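# Remove grey card from stand, lay it flat

## Task

Pull the grey card out of the card stand and leave it lying flat on the table, while every other card stays in its original pocket and the stand remains upright with its entire base resting on the table.

## Robot and tools

Robot: two arms on a table. left_arm carries a left hand; its base sits at (+0.030, +0.323, 0) m in the scene frame. right_arm carries a right hand; its base is at (+0.034, -0.349, 0) m. Both bases are yawed very slightly. Scene frame: origin at table-top height, midway between the nominal bases. +z is up, +x points out over the table, and left_arm is on the +y side. Image left and right do not follow the arm names.

Hand point: a point fixed to the palm, 0.05 m in front of it and 0.15 m out from the wrist mount. Its +z runs along the straight fingers, which reach 0.06 to 0.07 m past it. Its +y points out of the palm; the finger centre lines lie 0.06 m on the -y side. On the right hand +x points across the palm away from the thumb; on the left hand +x points toward the thumb. A wrist bracket on the little-finger side sticks out and can strike things.

Row layout, used by execute_actions and move: 28 numbers, each in [-1, 1], always covering both arms. Numbers 1-6 are left_arm dx, dy, dz, rx, ry, rz. Numbers 7-14 are the left hand: little, ring, middle, index, thumb_bend, thumb_turn, force_limit, speed. Numbers 15-20 are right_arm dx..rz, and 21-28 are the right hand in the same order.

Pose numbers are offsets, not poses. They count from that arm's Hand target as it stood when the action or move began, along that arm's own base axes. 1.0 equals 0.6 m of travel or 180 degrees of turn. rx, ry, rz form one rotation vector; the hand turns about its Hand target position. Every row of a list counts from that same start, not from the row before, and repeating an offset in a new call moves the arm further. Six zeros re-command the current Hand target.

Hand numbers are absolute targets. Fingers: +1 straight/open, -1 curled. thumb_bend: +1 straight, -1 fully bent. thumb_turn: +1 beside the palm, -1 opposite the fingers. force_limit maps -1..+1 to about 0..10 N at the fingertip (0..15 N for the two thumb motors). speed rises from nearly 0 at -1 to full at +0.48 and above. For a soft grip, close at speed -0.94 or lower. With the thumb opposed, the hand holds objects about 0.035 to 0.065 m thick. To leave a hand untouched, resend the eight numbers of its last executed row; before any row has run, use hand_measured plus hand_force_limit and hand_speed. To loosen, send targets more open than hand_measured. To squeeze harder, raise force_limit and also send a more closed target.

Tools:
- execute_actions(actions, cameras): actions is a list of actions; each action is up to 15 rows, one per 1/30 s step, and a short list repeats its last row. Images are returned only when actions is empty or cameras names some.
- move(target, speed, blend, blocking, cameras): a straight-line path to one row, or through a list of up to 15 rows, all offset from the same start Hand targets. speed is in m/s (0.002 to 4.3, default 0.25); turning is capped at twice that in rad/s. blend is a corner radius in m, and 0 means stop at each target. blocking=false returns early while the move continues. Paths do not avoid obstacles or the other arm and end after 10 s. The result adds a move: line, such as done, off_target, moving, held or fault, plus limits=paced or limits=held.
- wait(seconds 0 to 10, cameras); stop(cameras) brakes a running move.
- zoom_image(camera, region [x0, y0, x1, y1] in pixels, at most 504 x 504) works only on the latest images.
- show_instructions() shows the reference pages; finished_scene(scene=1) ends the scene for good.

Cameras: cam_head_left, cam_head_right, cam_high, cam_low, cam_left_wrist, cam_right_wrist, all 672x504. Use ["all"] for every camera or [] for none.

Results: end_effector_position (m) and end_effector_quat_wxyz are given in each arm's base frame. Hand target is the last commanded pose after clipping, and the next offsets start from it. Joint positions, velocities and torques are also listed; torques include the arm's own weight. hand_measured, hand_stopped_by (moving, target, force, stalled, fault) and hand_load_n follow the six-motor order. A load falling to about 0 means the grip was lost.

Cautions: Each step clips the commanded orientation to within 40 degrees of the measured one. Hands often rest 1 to 3 cm (up to 5 cm) short, usually low; resend the missing distance as an offset. An arm blocked by something keeps pressing until you command it back past its hand point. Faster moves hit harder. Keep paths away from an arm's own base. Never let the hands touch or squeeze each other. Do not drop the card, knock the stand over or push anything off the table. Cards are light, so grip gently and open only once the card is at rest on the table. Holding loads, staying stretched out or straining toward unreachable poses heats motors: MOTOR HOT appears at 85 °C, and at 100 °C that arm goes limp for a while. Loose objects may now and then be nudged by outside pushes, so check the images before finishing.

Each tool is called as a command line: name --argument value for each argument, lists and objects as JSON in quotes; but a table of rows of numbers goes row by row, as --pt "numbers of a row", without its own name.

Reference images:

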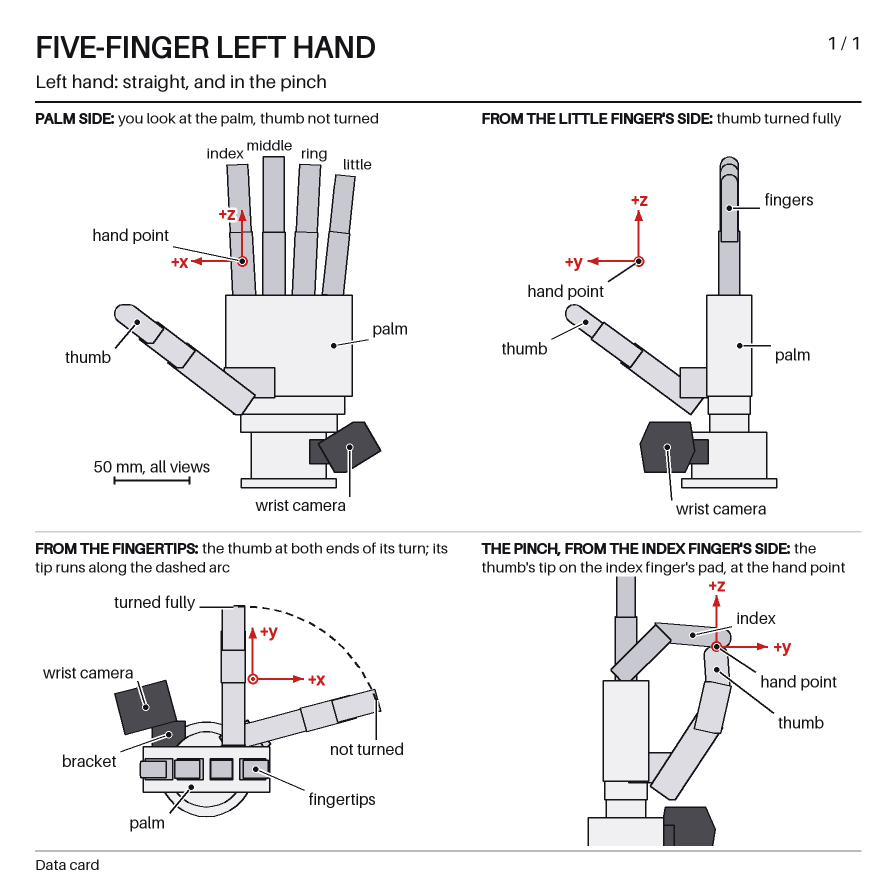

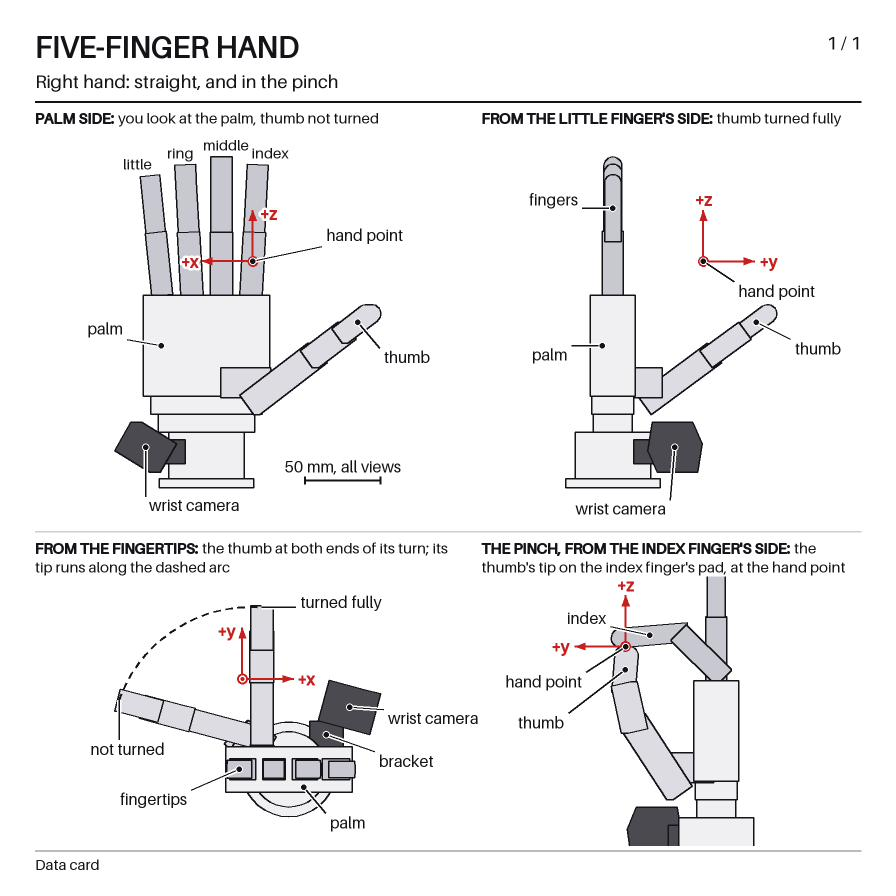

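## Session

execute_actions --actions '[]'

Scene clock: 0.00 s.
left_arm: end_effector_position=(+0.9056, -0.0770, +0.3320) hand_measured=(+1.000, +1.000, +1.000, +1.000, +1.000, +1.000) hand_load_n=(+0.0, +0.0, +0.0, +0.0, +0.0, +0.0) hand_stopped_by=(target, target, target, target, target, target) hand_force_limit=0.00 hand_speed=-0.80 end_effector_quat_wxyz=(+0.626, +0.303, +0.653, -0.300) | right_arm: end_effector_position=(+0.5001, -0.2147, +0.3190) hand_measured=(+1.000, +1.000, +1.000, +1.000, +1.000, +1.000) hand_load_n=(+0.0, +0.0, +0.0, +0.0, +0.0, +0.0) hand_stopped_by=(target, target, target, target, target, target) hand_force_limit=0.00 hand_speed=-0.80 end_effector_quat_wxyz=(+0.395, +0.812, -0.108, +0.416)
Joint positions: left_arm=[0.046 2.14 2.041 0.041 0.926 1.605] | right_arm=[-0.063 1.345 1.07 -0.218 0.765 -1.841]
Joint velocities: within noise
Joint torques (N m): no reading
Heat: left arm: hottest elbow 29 °C; right arm: hottest elbow 30 °C.
Hand target: left_arm +0.9073, -0.0769, +0.3511; +0.637, +0.308, +0.643, -0.294 | right_arm +0.5057, -0.2151, +0.3345; +0.394, +0.805, -0.114, +0.430

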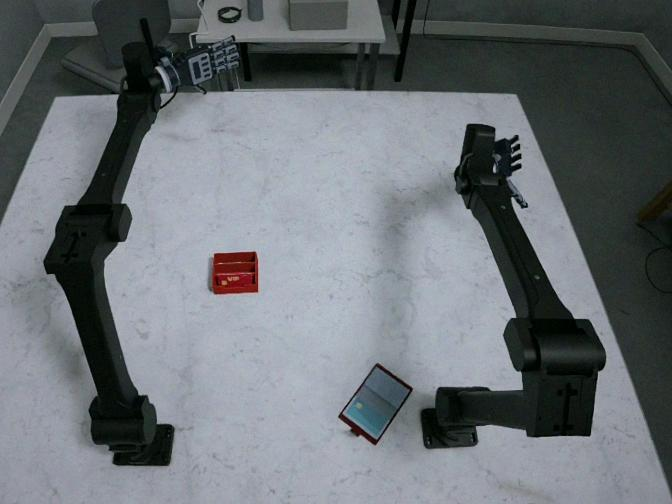

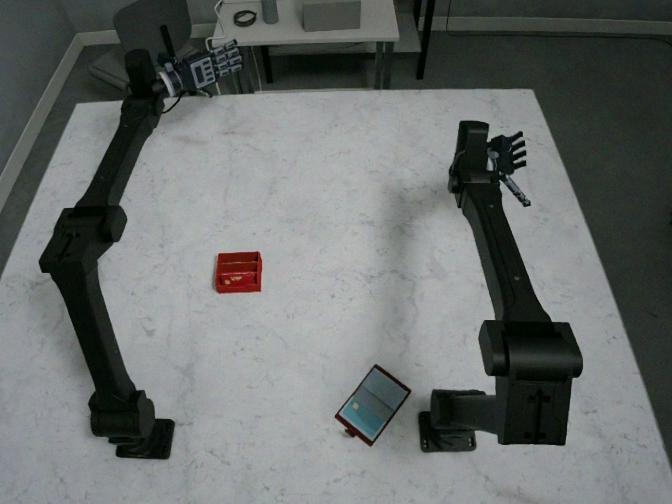

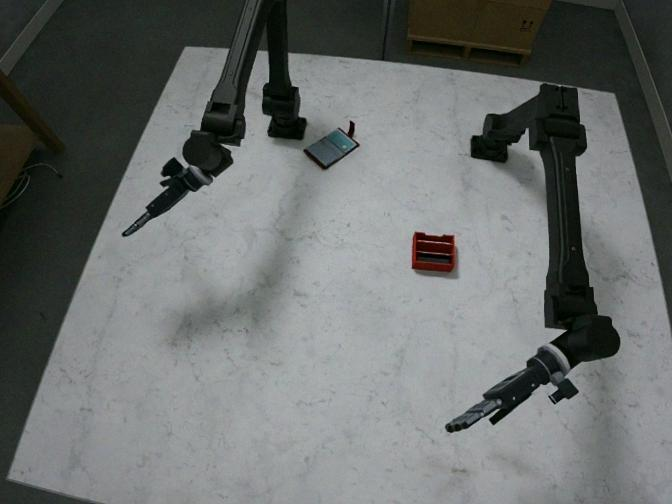

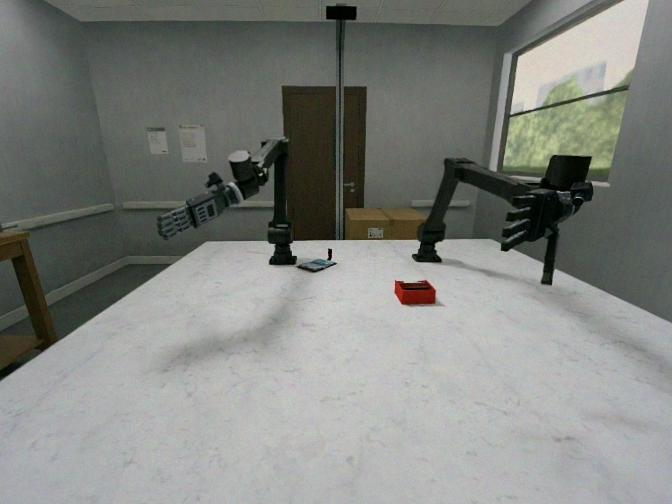

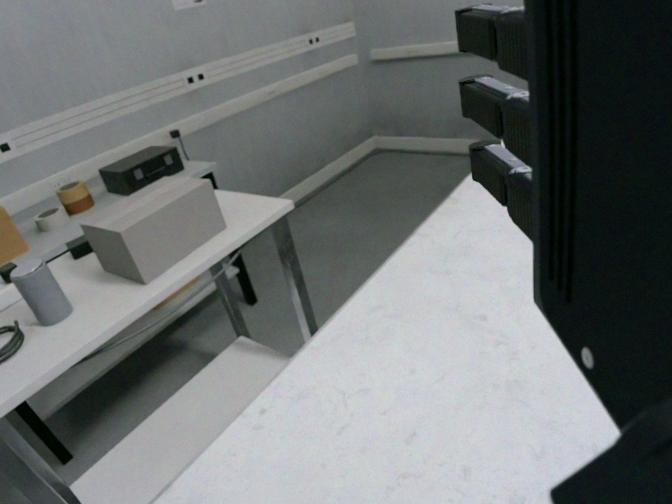

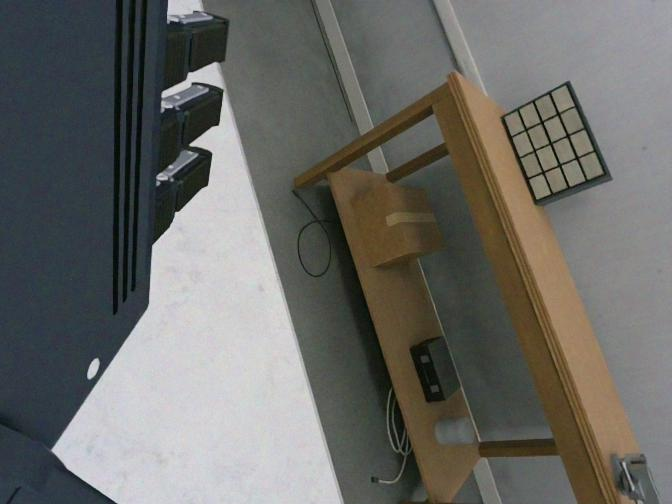

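zoom_image --camera "cam_head_left" --region '[180, 220, 300, 320]'

zoom_image --camera "cam_head_right" --region '[180, 220, 300, 320]'

zoom_image --camera "cam_high" --region '[380, 210, 490, 290]'

zoom_image --camera "cam_low" --region '[360, 250, 470, 330]'

zoom_image --camera "cam_head_left" --region '[320, 340, 440, 460]'

Scaled by 4.200 from the camera's 672x504 image, which has a finer 960x720 frame.

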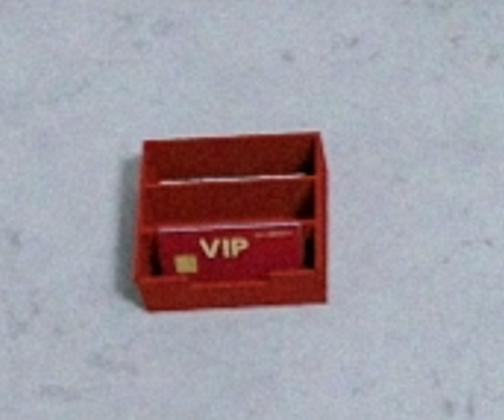

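Scaled by 4.200 from the camera's 672x504 image, which has a finer 960x720 frame.

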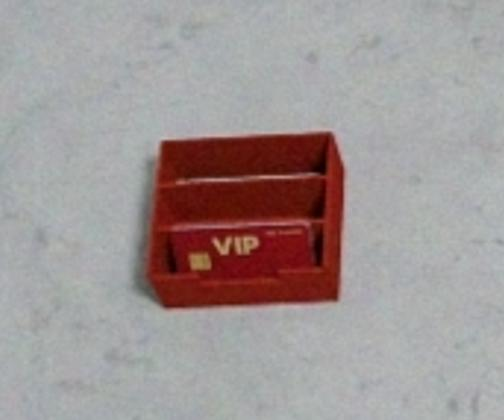

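Scaled by 4.582 from the camera's 672x504 image, which has a finer 960x720 frame.

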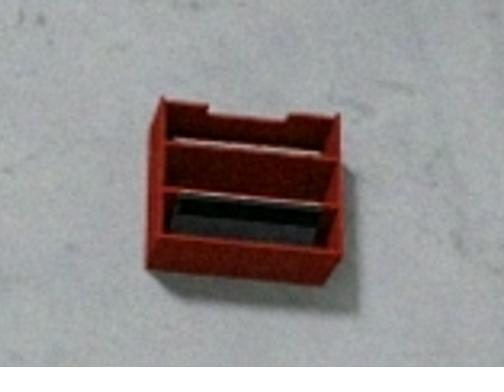

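Scaled by 4.582 from the camera's 672x504 image, which has a finer 960x720 frame.

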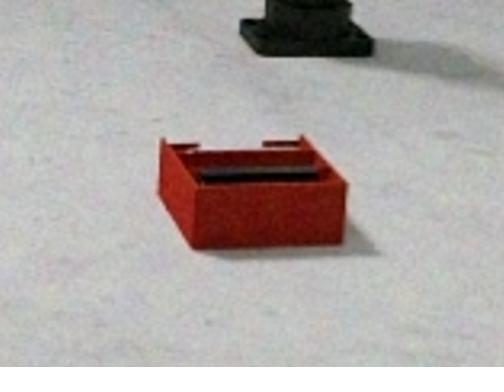

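Scaled by 4.200 from the camera's 672x504 image, which has a finer 960x720 frame.

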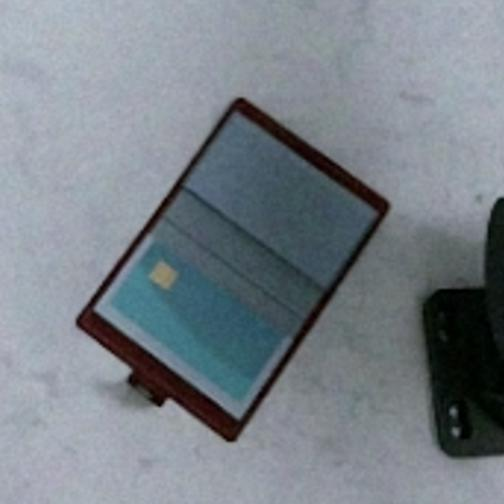

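move --pt "-0.762 -0.038 -0.035 -0.329 0.463 0.473 1 1 1 1 1 1 0 -0.8 0 0 0 0 0 0 1 1 1 1 1 1 0 -0.8" --pt "-0.85 -0.075 -0.25 -0.329 0.463 0.473 1 1 1 1 1 1 0 -0.8 0 0 0 0 0 0 1 1 1 1 1 1 0 -0.8" --speed '[0.35,0.2]' --blend '[0.03,0]' --cameras '["all"]'

Scene clock: 13.90 s.
left_arm: end_effector_position=(+0.3968, -0.1182, +0.1988) hand_measured=(+1.000, +1.000, +1.000, +1.000, +1.000, +1.000) hand_load_n=(+0.5, +0.0, +0.0, +0.0, +0.0, -0.5) hand_stopped_by=(target, target, target, target, target, target) hand_force_limit=0.00 hand_speed=-0.80 end_effector_quat_wxyz=(-0.178, +0.685, -0.685, +0.174) | right_arm: end_effector_position=(+0.5001, -0.2147, +0.3190) hand_measured=(+1.000, +1.000, +1.000, +1.000, +1.000, +1.000) hand_load_n=(+0.0, +0.0, +0.0, +0.0, +0.0, +0.0) hand_stopped_by=(target, target, target, target, target, target) hand_force_limit=0.00 hand_speed=-0.80 end_effector_quat_wxyz=(+0.395, +0.812, -0.108, +0.416)
Joint positions: left_arm=[-0.243 1.213 1.094 -0.962 -0.122 -0.212] | right_arm=[-0.063 1.345 1.07 -0.218 0.765 -1.841]
Joint torques (N m): left_arm=[-1.32 -9.29 8.91 1.78 -0.23 -0.14] | right_arm=[-0.09 -9.88 12.45 1.42 0.34 -0.1]
Heat: left arm: hottest elbow 31 °C; right arm: hottest elbow 32 °C.
Hand target: left_arm +0.3973, -0.1218, +0.2010; -0.183, +0.684, -0.682, +0.183 | right_arm +0.5057, -0.2151, +0.3345; +0.394, +0.805, -0.114, +0.430
Off the commanded pose: left_arm 0.004 m, 1 deg | right_arm 0.016 m, 2 deg.
move: off_target (right_arm)
camera_calibration:
cam_left_wrist: T_world_to_cam=[[0.860921, -0.210815, 0.463003, -0.460116], [-0.388957, -0.859375, 0.331945, -0.0116058], [0.327914, -0.465867, -0.821852, 0.0886575], [0, 0, 0, 1]] pos_world=[0.362538, -0.0656707, 0.289751]

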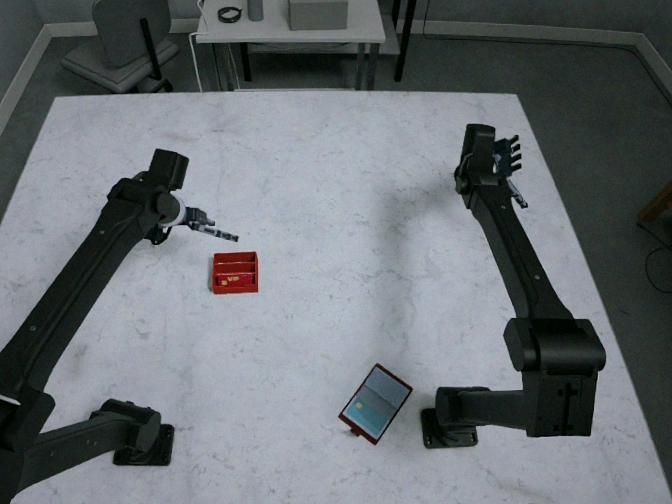

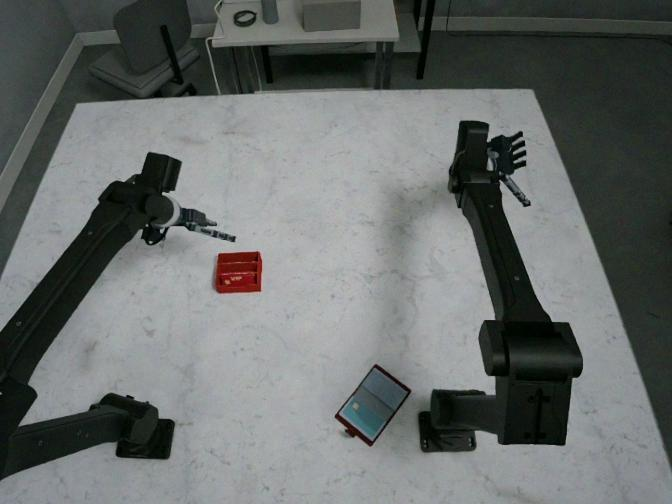

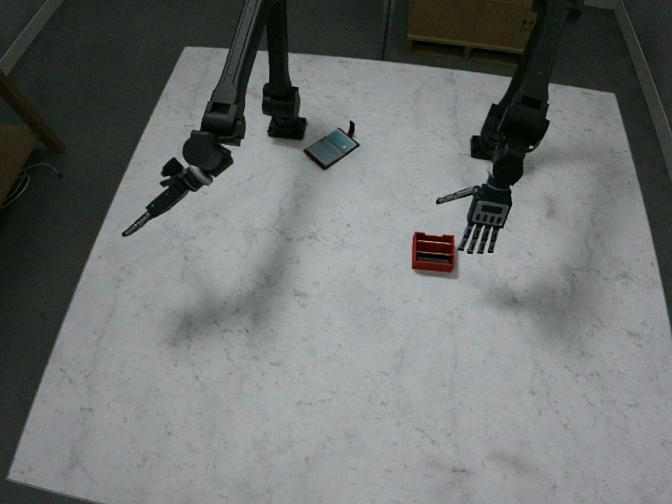

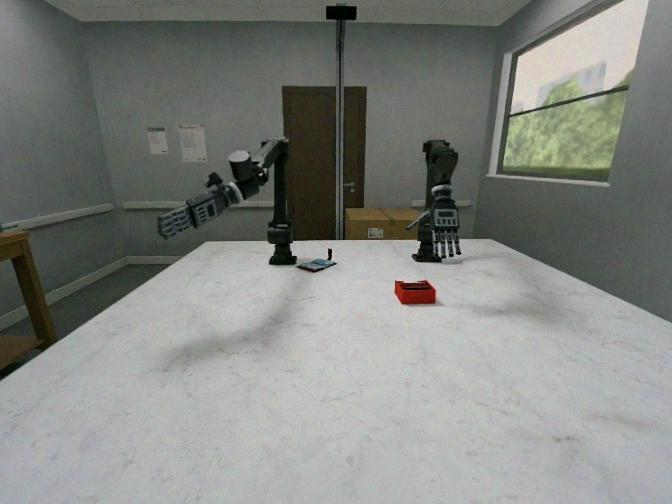

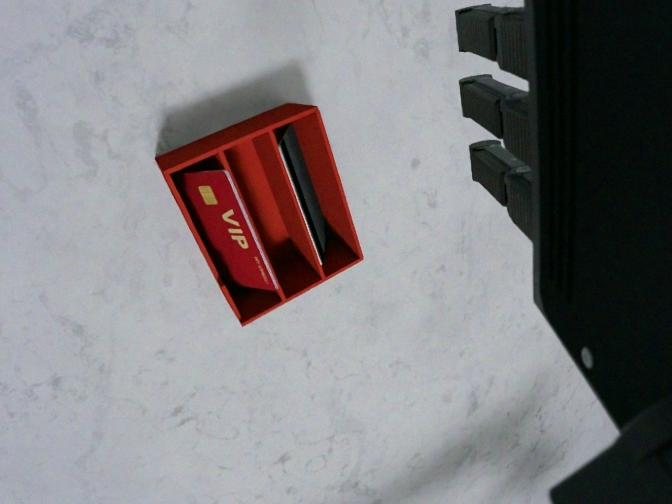

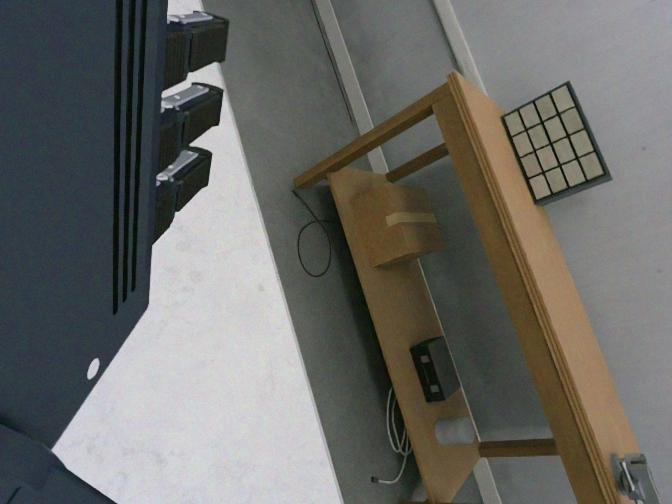

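zoom_image --camera "cam_left_wrist" --region '[140, 90, 380, 340]'

Scaled by 2.016 from the camera's 672x504 image, which has a finer 960x720 frame.

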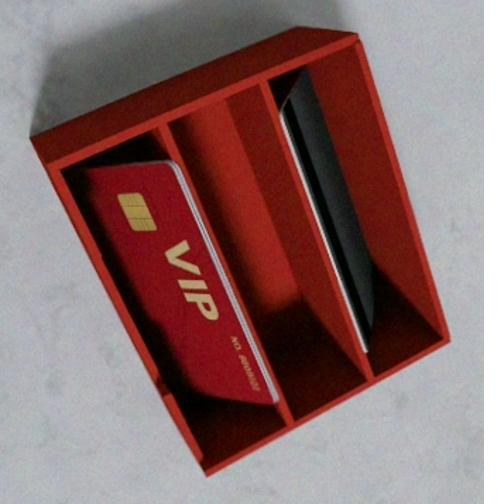

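zoom_image --camera "cam_left_wrist" --region '[250, 95, 380, 195]'

zoom_image --camera "cam_left_wrist" --region '[260, 190, 390, 290]'

Scaled by 3.877 from the camera's 672x504 image, which has a finer 960x720 frame.

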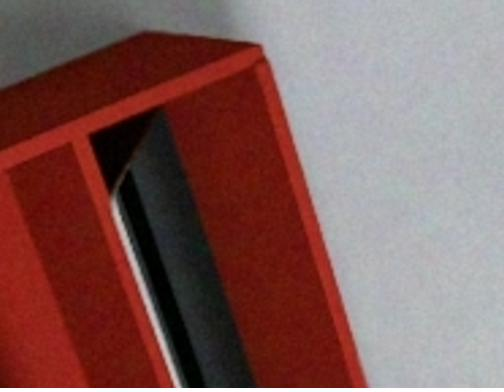

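Scaled by 3.877 from the camera's 672x504 image, which has a finer 960x720 frame.

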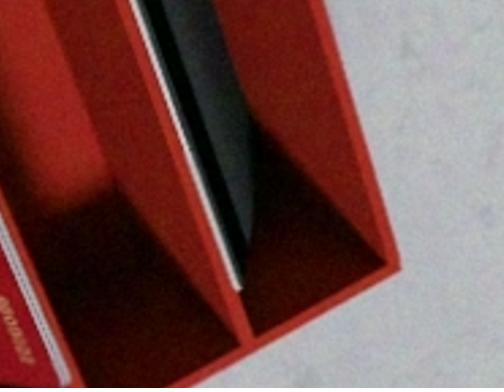

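move --pt "0.038 -0.074 -0.052 0.0092 -0.2497 0.0203 1 1 0.1 0.1 -0.2 1 -0.4 -0.3 0 0 0 0 0 0 1 1 1 1 1 1 0 -0.8" --speed 0.25 --cameras '["cam_left_wrist","cam_head_left","cam_high"]'

Scene clock: 30.63 s.
left_arm: end_effector_position=(+0.4208, -0.1634, +0.1744) hand_measured=(+1.000, +1.000, +0.100, +0.100, -0.200, +1.000) hand_load_n=(+0.0, +0.0, +0.0, +0.0, +0.0, +0.0) hand_stopped_by=(target, target, target, target, target, target) hand_force_limit=-0.40 hand_speed=-0.30 end_effector_quat_wxyz=(-0.444, +0.584, -0.538, +0.415) | right_arm: end_effector_position=(+0.5001, -0.2147, +0.3190) hand_measured=(+1.000, +1.000, +1.000, +1.000, +1.000, +1.000) hand_load_n=(+0.0, +0.0, +0.0, +0.0, +0.0, +0.0) hand_stopped_by=(target, target, target, target, target, target) hand_force_limit=0.00 hand_speed=-0.80 end_effector_quat_wxyz=(+0.395, +0.812, -0.108, +0.416)
Joint positions: left_arm=[-0.529 1.017 0.521 0.178 -0.581 -0.187] | right_arm=[-0.063 1.345 1.07 -0.218 0.765 -1.841]
Joint torques (N m): left_arm=[-1.32 -4.48 8.57 2.63 -0.31 0.02] | right_arm=[-0.03 -9.99 12.45 1.44 0.35 -0.1]
Heat: left arm: hottest elbow 32 °C; right arm: hottest elbow 33 °C.
Hand target: left_arm +0.4201, -0.1663, +0.1700; -0.445, +0.580, -0.542, +0.415 | right_arm +0.5057, -0.2151, +0.3345; +0.394, +0.805, -0.114, +0.430
Off the commanded pose: left_arm 0.005 m, 1 deg | right_arm 0.016 m, 2 deg.
move: off_target (right_arm)
camera_calibration:
cam_left_wrist: T_world_to_cam=[[0.27851, -0.180994, 0.943225, -0.312778], [-0.446046, -0.894122, -0.0398656, 0.0501813], [0.850574, -0.409618, -0.329753, -0.256921], [0, 0, 0, 1]] pos_world=[0.328025, -0.116982, 0.2123]
Images, in order (width x height): cam_head_left 672x504, cam_high 672x504, cam_left_wrist 672x504.

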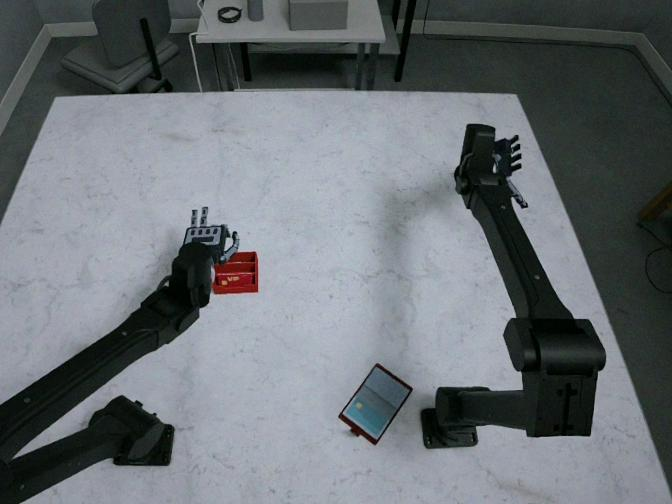

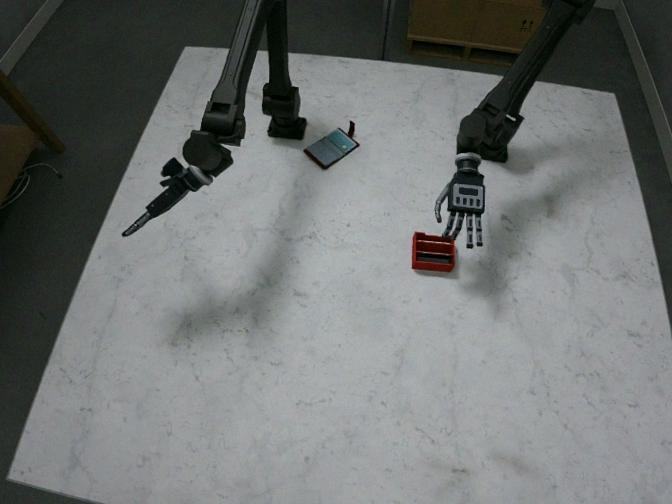

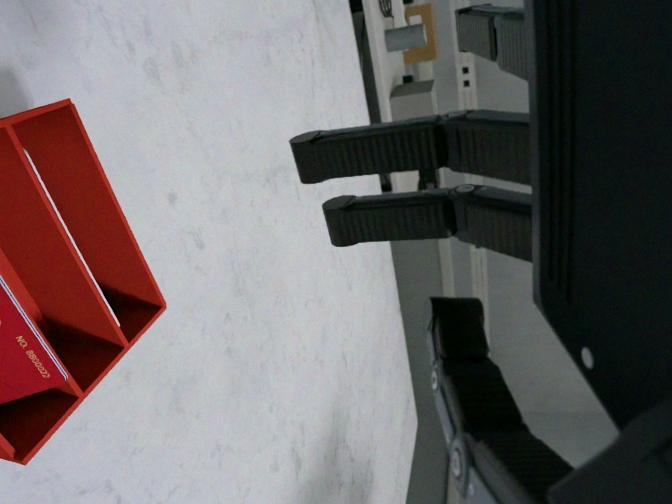

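move --pt "0 0 0 0 0 0 1 1 0.1 0.1 -0.2 -1 -0.4 -0.3 0 0 0 0 0 0 1 1 1 1 1 1 0 -0.8" --cameras '["cam_left_wrist"]'

Scene clock: 32.73 s.
left_arm: end_effector_position=(+0.4209, -0.1633, +0.1746) hand_measured=(+1.000, +1.000, +0.100, +0.100, -0.200, -1.000) hand_load_n=(+0.0, +0.0, +0.0, +0.0, +0.0, +0.0) hand_stopped_by=(target, target, target, target, target, target) hand_force_limit=-0.40 hand_speed=-0.30 end_effector_quat_wxyz=(-0.444, +0.584, -0.538, +0.415) | right_arm: end_effector_position=(+0.5001, -0.2147, +0.3190) hand_measured=(+1.000, +1.000, +1.000, +1.000, +1.000, +1.000) hand_load_n=(+0.0, +0.0, +0.5, +0.0, +0.0, +0.0) hand_stopped_by=(target, target, target, target, target, target) hand_force_limit=0.00 hand_speed=-0.80 end_effector_quat_wxyz=(+0.395, +0.812, -0.108, +0.416)
Joint positions: left_arm=[-0.529 1.017 0.521 0.179 -0.581 -0.185] | right_arm=[-0.063 1.345 1.07 -0.218 0.765 -1.841]
Joint torques (N m): left_arm=[-1.32 -4.48 8.55 2.66 -0.31 0.03] | right_arm=[-0.15 -9.99 12.46 1.4 0.34 -0.1]
Heat: left arm: hottest elbow 32 °C; right arm: hottest elbow 33 °C.
Hand target: left_arm +0.4202, -0.1663, +0.1701; -0.445, +0.580, -0.541, +0.415 | right_arm +0.5057, -0.2151, +0.3345; +0.394, +0.805, -0.114, +0.430
Off the commanded pose: left_arm 0.006 m, 1 deg | right_arm 0.016 m, 2 deg.
move: off_target (right_arm)
camera_calibration:
cam_left_wrist: T_world_to_cam=[[0.277822, -0.181784, 0.943276, -0.312828], [-0.446013, -0.89409, -0.0409411, 0.0505027], [0.850816, -0.409339, -0.329476, -0.256919], [0, 0, 0, 1]] pos_world=[0.328026, -0.11688, 0.212502]
Images, in order (width x height): cam_left_wrist 672x504.

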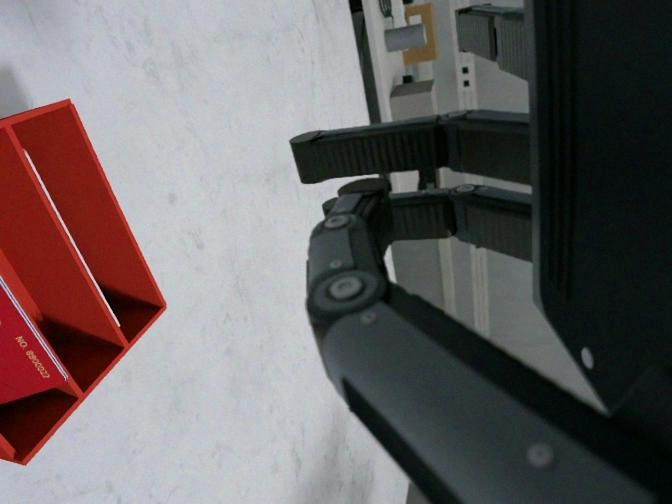

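move --pt "0 0 0 0 0 0 1 1 -0.4 -0.4 -0.2 -1 -0.8 -0.92 0 0 0 0 0 0 1 1 1 1 1 1 0 -0.8" --cameras '["cam_left_wrist"]'

Scene clock: 34.77 s.
left_arm: end_effector_position=(+0.4209, -0.1633, +0.1746) hand_measured=(+1.000, +1.000, -0.206, -0.220, -0.200, -1.000) hand_load_n=(+0.0, +0.0, +1.0, +1.5, +0.5, +0.0) hand_stopped_by=(target, target, force, force, target, target) hand_force_limit=-0.80 hand_speed=-0.92 end_effector_quat_wxyz=(-0.444, +0.584, -0.538, +0.415) | right_arm: end_effector_position=(+0.5001, -0.2147, +0.3190) hand_measured=(+1.000, +1.000, +1.000, +1.000, +1.000, +1.000) hand_load_n=(+0.0, +0.0, +0.0, +0.0, +0.0, +0.0) hand_stopped_by=(target, target, target, target, target, target) hand_force_limit=0.00 hand_speed=-0.80 end_effector_quat_wxyz=(+0.395, +0.812, -0.108, +0.416)
Joint positions: left_arm=[-0.529 1.017 0.521 0.179 -0.581 -0.185] | right_arm=[-0.063 1.345 1.07 -0.218 0.765 -1.841]
Joint torques (N m): left_arm=[-1.32 -4.48 8.54 2.65 -0.31 0.03] | right_arm=[-0.03 -10.11 12.48 1.43 0.35 -0.08]
Heat: left arm: hottest elbow 32 °C; right arm: hottest elbow 33 °C.
Hand target: left_arm +0.4202, -0.1663, +0.1701; -0.445, +0.580, -0.541, +0.415 | right_arm +0.5057, -0.2151, +0.3345; +0.394, +0.805, -0.114, +0.430
Off the commanded pose: left_arm 0.005 m, 1 deg | right_arm 0.016 m, 2 deg.
move: off_target (right_arm)
camera_calibration:
cam_left_wrist: T_world_to_cam=[[0.277822, -0.181784, 0.943276, -0.312828], [-0.446013, -0.89409, -0.0409411, 0.0505027], [0.850816, -0.409339, -0.329476, -0.256919], [0, 0, 0, 1]] pos_world=[0.328026, -0.11688, 0.212502]
Images, in order (width x height): cam_left_wrist 672x504.

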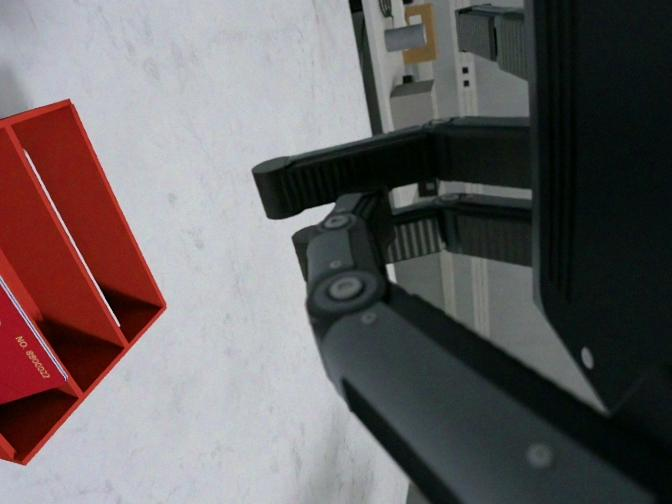

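move --pt "0 0 0 0 0 0 1 1 0.0 0.0 -0.1 -1 -0.4 -0.3 0 0 0 0 0 0 1 1 1 1 1 1 0 -0.8" --pt "0 0 0 0 0 0 1 1 -0.41 -0.41 -0.1 -1 -0.8 -0.92 0 0 0 0 0 0 1 1 1 1 1 1 0 -0.8" --cameras '["cam_left_wrist"]'

Scene clock: 38.87 s.
left_arm: end_effector_position=(+0.4209, -0.1633, +0.1746) hand_measured=(+1.000, +1.000, -0.208, -0.224, -0.100, -1.000) hand_load_n=(+0.0, +0.0, +0.5, +2.0, +0.5, +0.0) hand_stopped_by=(target, target, force, force, target, target) hand_force_limit=-0.80 hand_speed=-0.92 end_effector_quat_wxyz=(-0.444, +0.584, -0.538, +0.415) | right_arm: end_effector_position=(+0.5001, -0.2147, +0.3190) hand_measured=(+1.000, +1.000, +1.000, +1.000, +1.000, +1.000) hand_load_n=(+0.0, +0.0, +0.0, +0.0, +0.0, -0.5) hand_stopped_by=(target, target, target, target, target, target) hand_force_limit=0.00 hand_speed=-0.80 end_effector_quat_wxyz=(+0.395, +0.812, -0.108, +0.416)
Joint positions: left_arm=[-0.529 1.017 0.521 0.179 -0.581 -0.185] | right_arm=[-0.063 1.345 1.07 -0.218 0.765 -1.841]
Joint torques (N m): left_arm=[-1.32 -4.48 8.55 2.65 -0.31 0.03] | right_arm=[-0.21 -9.82 12.46 1.4 0.34 -0.1]
Heat: left arm: hottest elbow 32 °C; right arm: hottest elbow 34 °C.
Hand target: left_arm +0.4202, -0.1663, +0.1701; -0.445, +0.580, -0.541, +0.415 | right_arm +0.5057, -0.2151, +0.3345; +0.394, +0.805, -0.114, +0.430
Off the commanded pose: left_arm 0.005 m, 1 deg | right_arm 0.016 m, 2 deg.
move: off_target (right_arm)
camera_calibration:
cam_left_wrist: T_world_to_cam=[[0.277822, -0.181784, 0.943276, -0.312828], [-0.446013, -0.89409, -0.0409411, 0.0505027], [0.850816, -0.409339, -0.329476, -0.256919], [0, 0, 0, 1]] pos_world=[0.328026, -0.11688, 0.212502]
Images, in order (width x height): cam_left_wrist 672x504.

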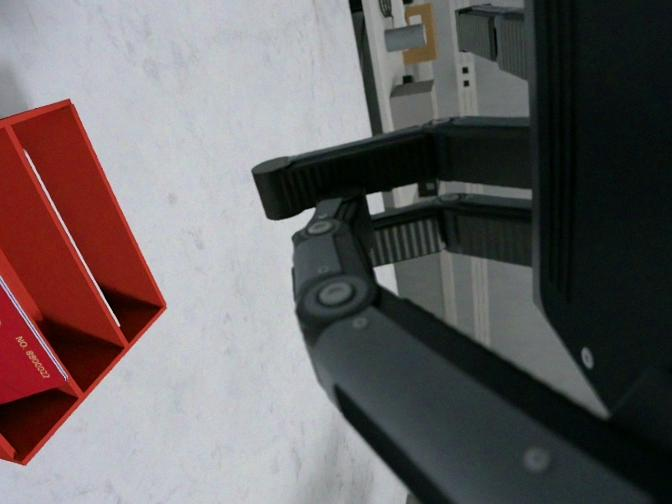

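move --pt "0.0463 -0.0145 -0.116 0.0039 -0.0554 0 1 1 0 0 -0.1 1 -0.4 -0.3 0 0 0 0 0 0 1 1 1 1 1 1 0 -0.8" --speed 0.1 --cameras '["cam_left_wrist","cam_high","cam_head_left"]'

Scene clock: 43.07 s.
left_arm: end_effector_position=(+0.4507, -0.1726, +0.1044) hand_measured=(+1.000, +1.000, +0.000, +0.000, -0.100, +1.000) hand_load_n=(+0.0, +0.0, -0.5, +0.0, +0.0, +0.0) hand_stopped_by=(target, target, target, target, target, target) hand_force_limit=-0.40 hand_speed=-0.30 end_effector_quat_wxyz=(-0.493, +0.543, -0.500, +0.461) | right_arm: end_effector_position=(+0.5001, -0.2147, +0.3190) hand_measured=(+1.000, +1.000, +1.000, +1.000, +1.000, +1.000) hand_load_n=(+0.0, +0.0, +0.0, +0.0, +0.0, +0.0) hand_stopped_by=(target, target, target, target, target, target) hand_force_limit=0.00 hand_speed=-0.80 end_effector_quat_wxyz=(+0.395, +0.812, -0.108, +0.416)
Joint positions: left_arm=[-0.537 1.415 0.395 0.911 -0.61 -0.07] | right_arm=[-0.063 1.345 1.07 -0.218 0.765 -1.841]
Joint torques (N m): left_arm=[-1.38 -6.77 5.49 2.66 -0.2 0.03] | right_arm=[-0.03 -9.93 12.46 1.33 0.33 -0.1]
Heat: left arm: hottest elbow 32 °C; right arm: hottest elbow 34 °C.
Hand target: left_arm +0.4479, -0.1750, +0.1004; -0.494, +0.539, -0.503, +0.460 | right_arm +0.5057, -0.2151, +0.3345; +0.394, +0.805, -0.114, +0.430
Off the commanded pose: left_arm 0.005 m, 1 deg | right_arm 0.016 m, 2 deg.
move: off_target (right_arm)
camera_calibration:
cam_left_wrist: T_world_to_cam=[[0.110216, -0.193731, 0.974844, -0.186308], [-0.430676, -0.893265, -0.128826, 0.0549725], [0.895751, -0.405644, -0.181887, -0.344311], [0, 0, 0, 1]] pos_world=[0.352626, -0.126656, 0.126077]
Images, in order (width x height): cam_head_left 672x504, cam_high 672x504, cam_left_wrist 672x504.

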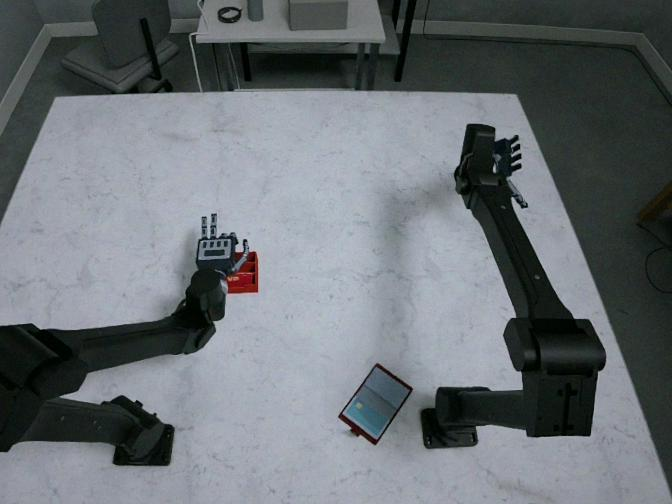

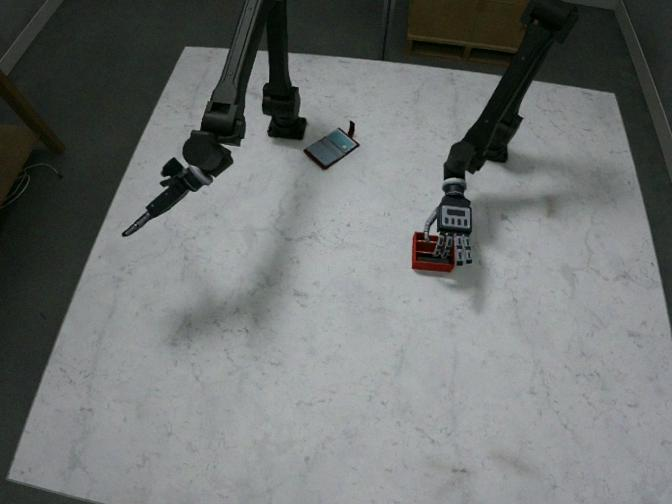

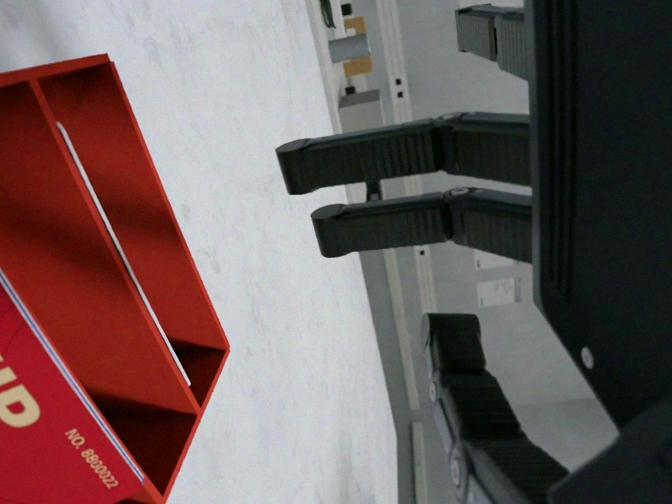

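zoom_image --camera "cam_left_wrist" --region '[0, 40, 250, 240]'

zoom_image --camera "cam_left_wrist" --region '[60, 230, 260, 430]'

zoom_image --camera "cam_high" --region '[390, 190, 490, 290]'

Scaled by 2.016 from the camera's 672x504 image, which has a finer 960x720 frame.

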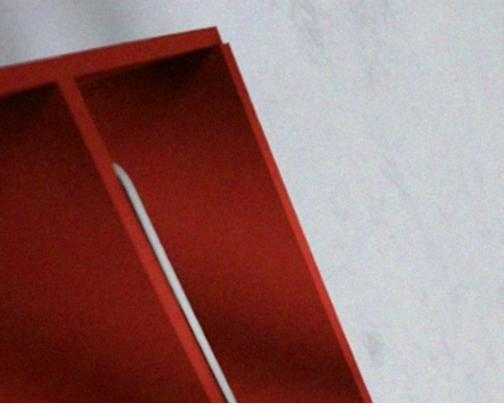

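Scaled by 2.520 from the camera's 672x504 image, which has a finer 960x720 frame.

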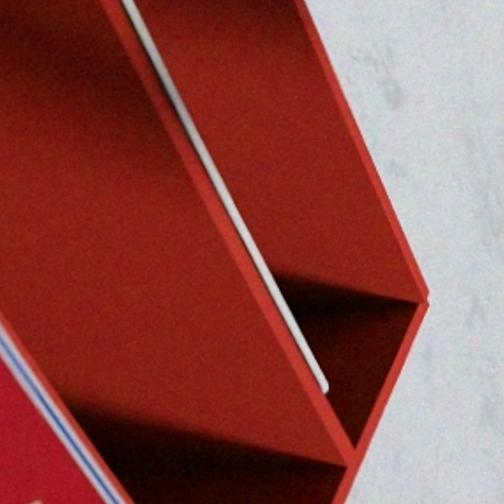

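Scaled by 5.040 from the camera's 672x504 image, which has a finer 960x720 frame.

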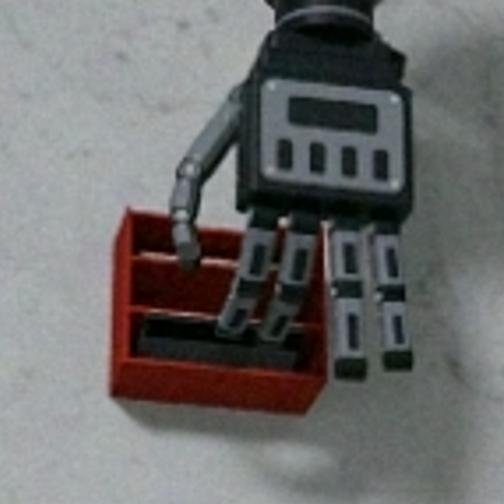

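move --pt "-0.0052 -0.0065 -0.049 0 0 0 1 1 0 0 -0.1 1 -0.4 -0.3 0 0 0 0 0 0 1 1 1 1 1 1 0 -0.8" --speed 0.06 --cameras '["cam_left_wrist","cam_high"]'

zoom_image --camera "cam_high" --region '[390, 190, 490, 290]'

Scene clock: 45.97 s.
left_arm: end_effector_position=(+0.4478, -0.1767, +0.0743) hand_measured=(+1.000, +1.000, +0.000, +0.000, -0.100, +1.000) hand_load_n=(+0.0, +0.0, +0.0, +0.0, +0.0, +0.0) hand_stopped_by=(target, target, target, target, target, target) hand_force_limit=-0.40 hand_speed=-0.30 end_effector_quat_wxyz=(-0.494, +0.542, -0.501, +0.460) | right_arm: end_effector_position=(+0.5001, -0.2147, +0.3190) hand_measured=(+1.000, +1.000, +1.000, +1.000, +1.000, +1.000) hand_load_n=(+0.0, +0.0, +0.0, +0.0, +0.0, +0.0) hand_stopped_by=(target, target, target, target, target, target) hand_force_limit=0.00 hand_speed=-0.80 end_effector_quat_wxyz=(+0.395, +0.812, -0.108, +0.416)
Joint positions: left_arm=[-0.554 1.543 0.378 1.055 -0.626 -0.069] | right_arm=[-0.063 1.345 1.07 -0.218 0.765 -1.841]
Joint torques (N m): left_arm=[-1.38 -7.36 4.41 2.71 -0.21 0] | right_arm=[-0.21 -9.93 12.48 1.4 0.33 -0.09]
Heat: left arm: hottest elbow 32 °C; right arm: hottest elbow 34 °C.
Hand target: left_arm +0.4448, -0.1789, +0.0710; -0.494, +0.539, -0.503, +0.461 | right_arm +0.5057, -0.2151, +0.3345; +0.394, +0.805, -0.114, +0.430
Off the commanded pose: left_arm 0.005 m, 1 deg | right_arm 0.016 m, 2 deg.
move: off_target (right_arm)
camera_calibration:
cam_left_wrist: T_world_to_cam=[[0.11086, -0.196987, 0.974118, -0.158303], [-0.431287, -0.892592, -0.131418, 0.0467724], [0.895378, -0.405556, -0.18391, -0.348459], [0, 0, 0, 1]] pos_world=[0.349724, -0.130754, 0.096267]
Images, in order (width x height): cam_high 672x504, cam_left_wrist 672x504.

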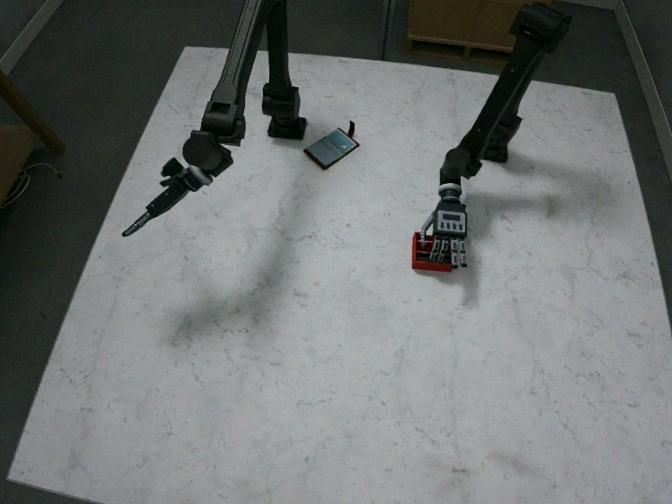

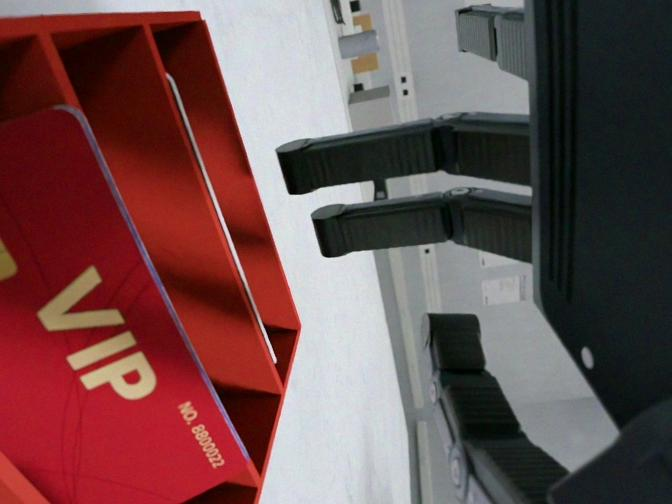

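Scaled by 5.040 from the camera's 672x504 image, which has a finer 960x720 frame.

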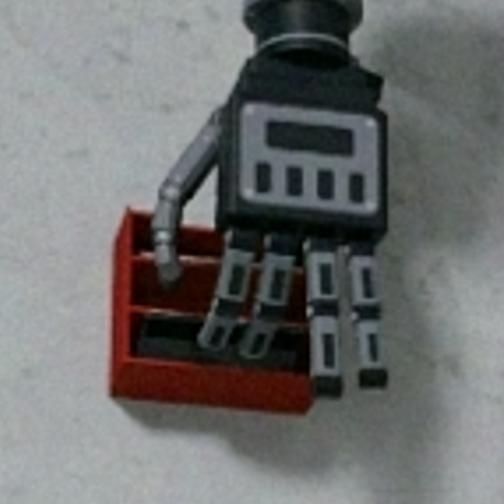

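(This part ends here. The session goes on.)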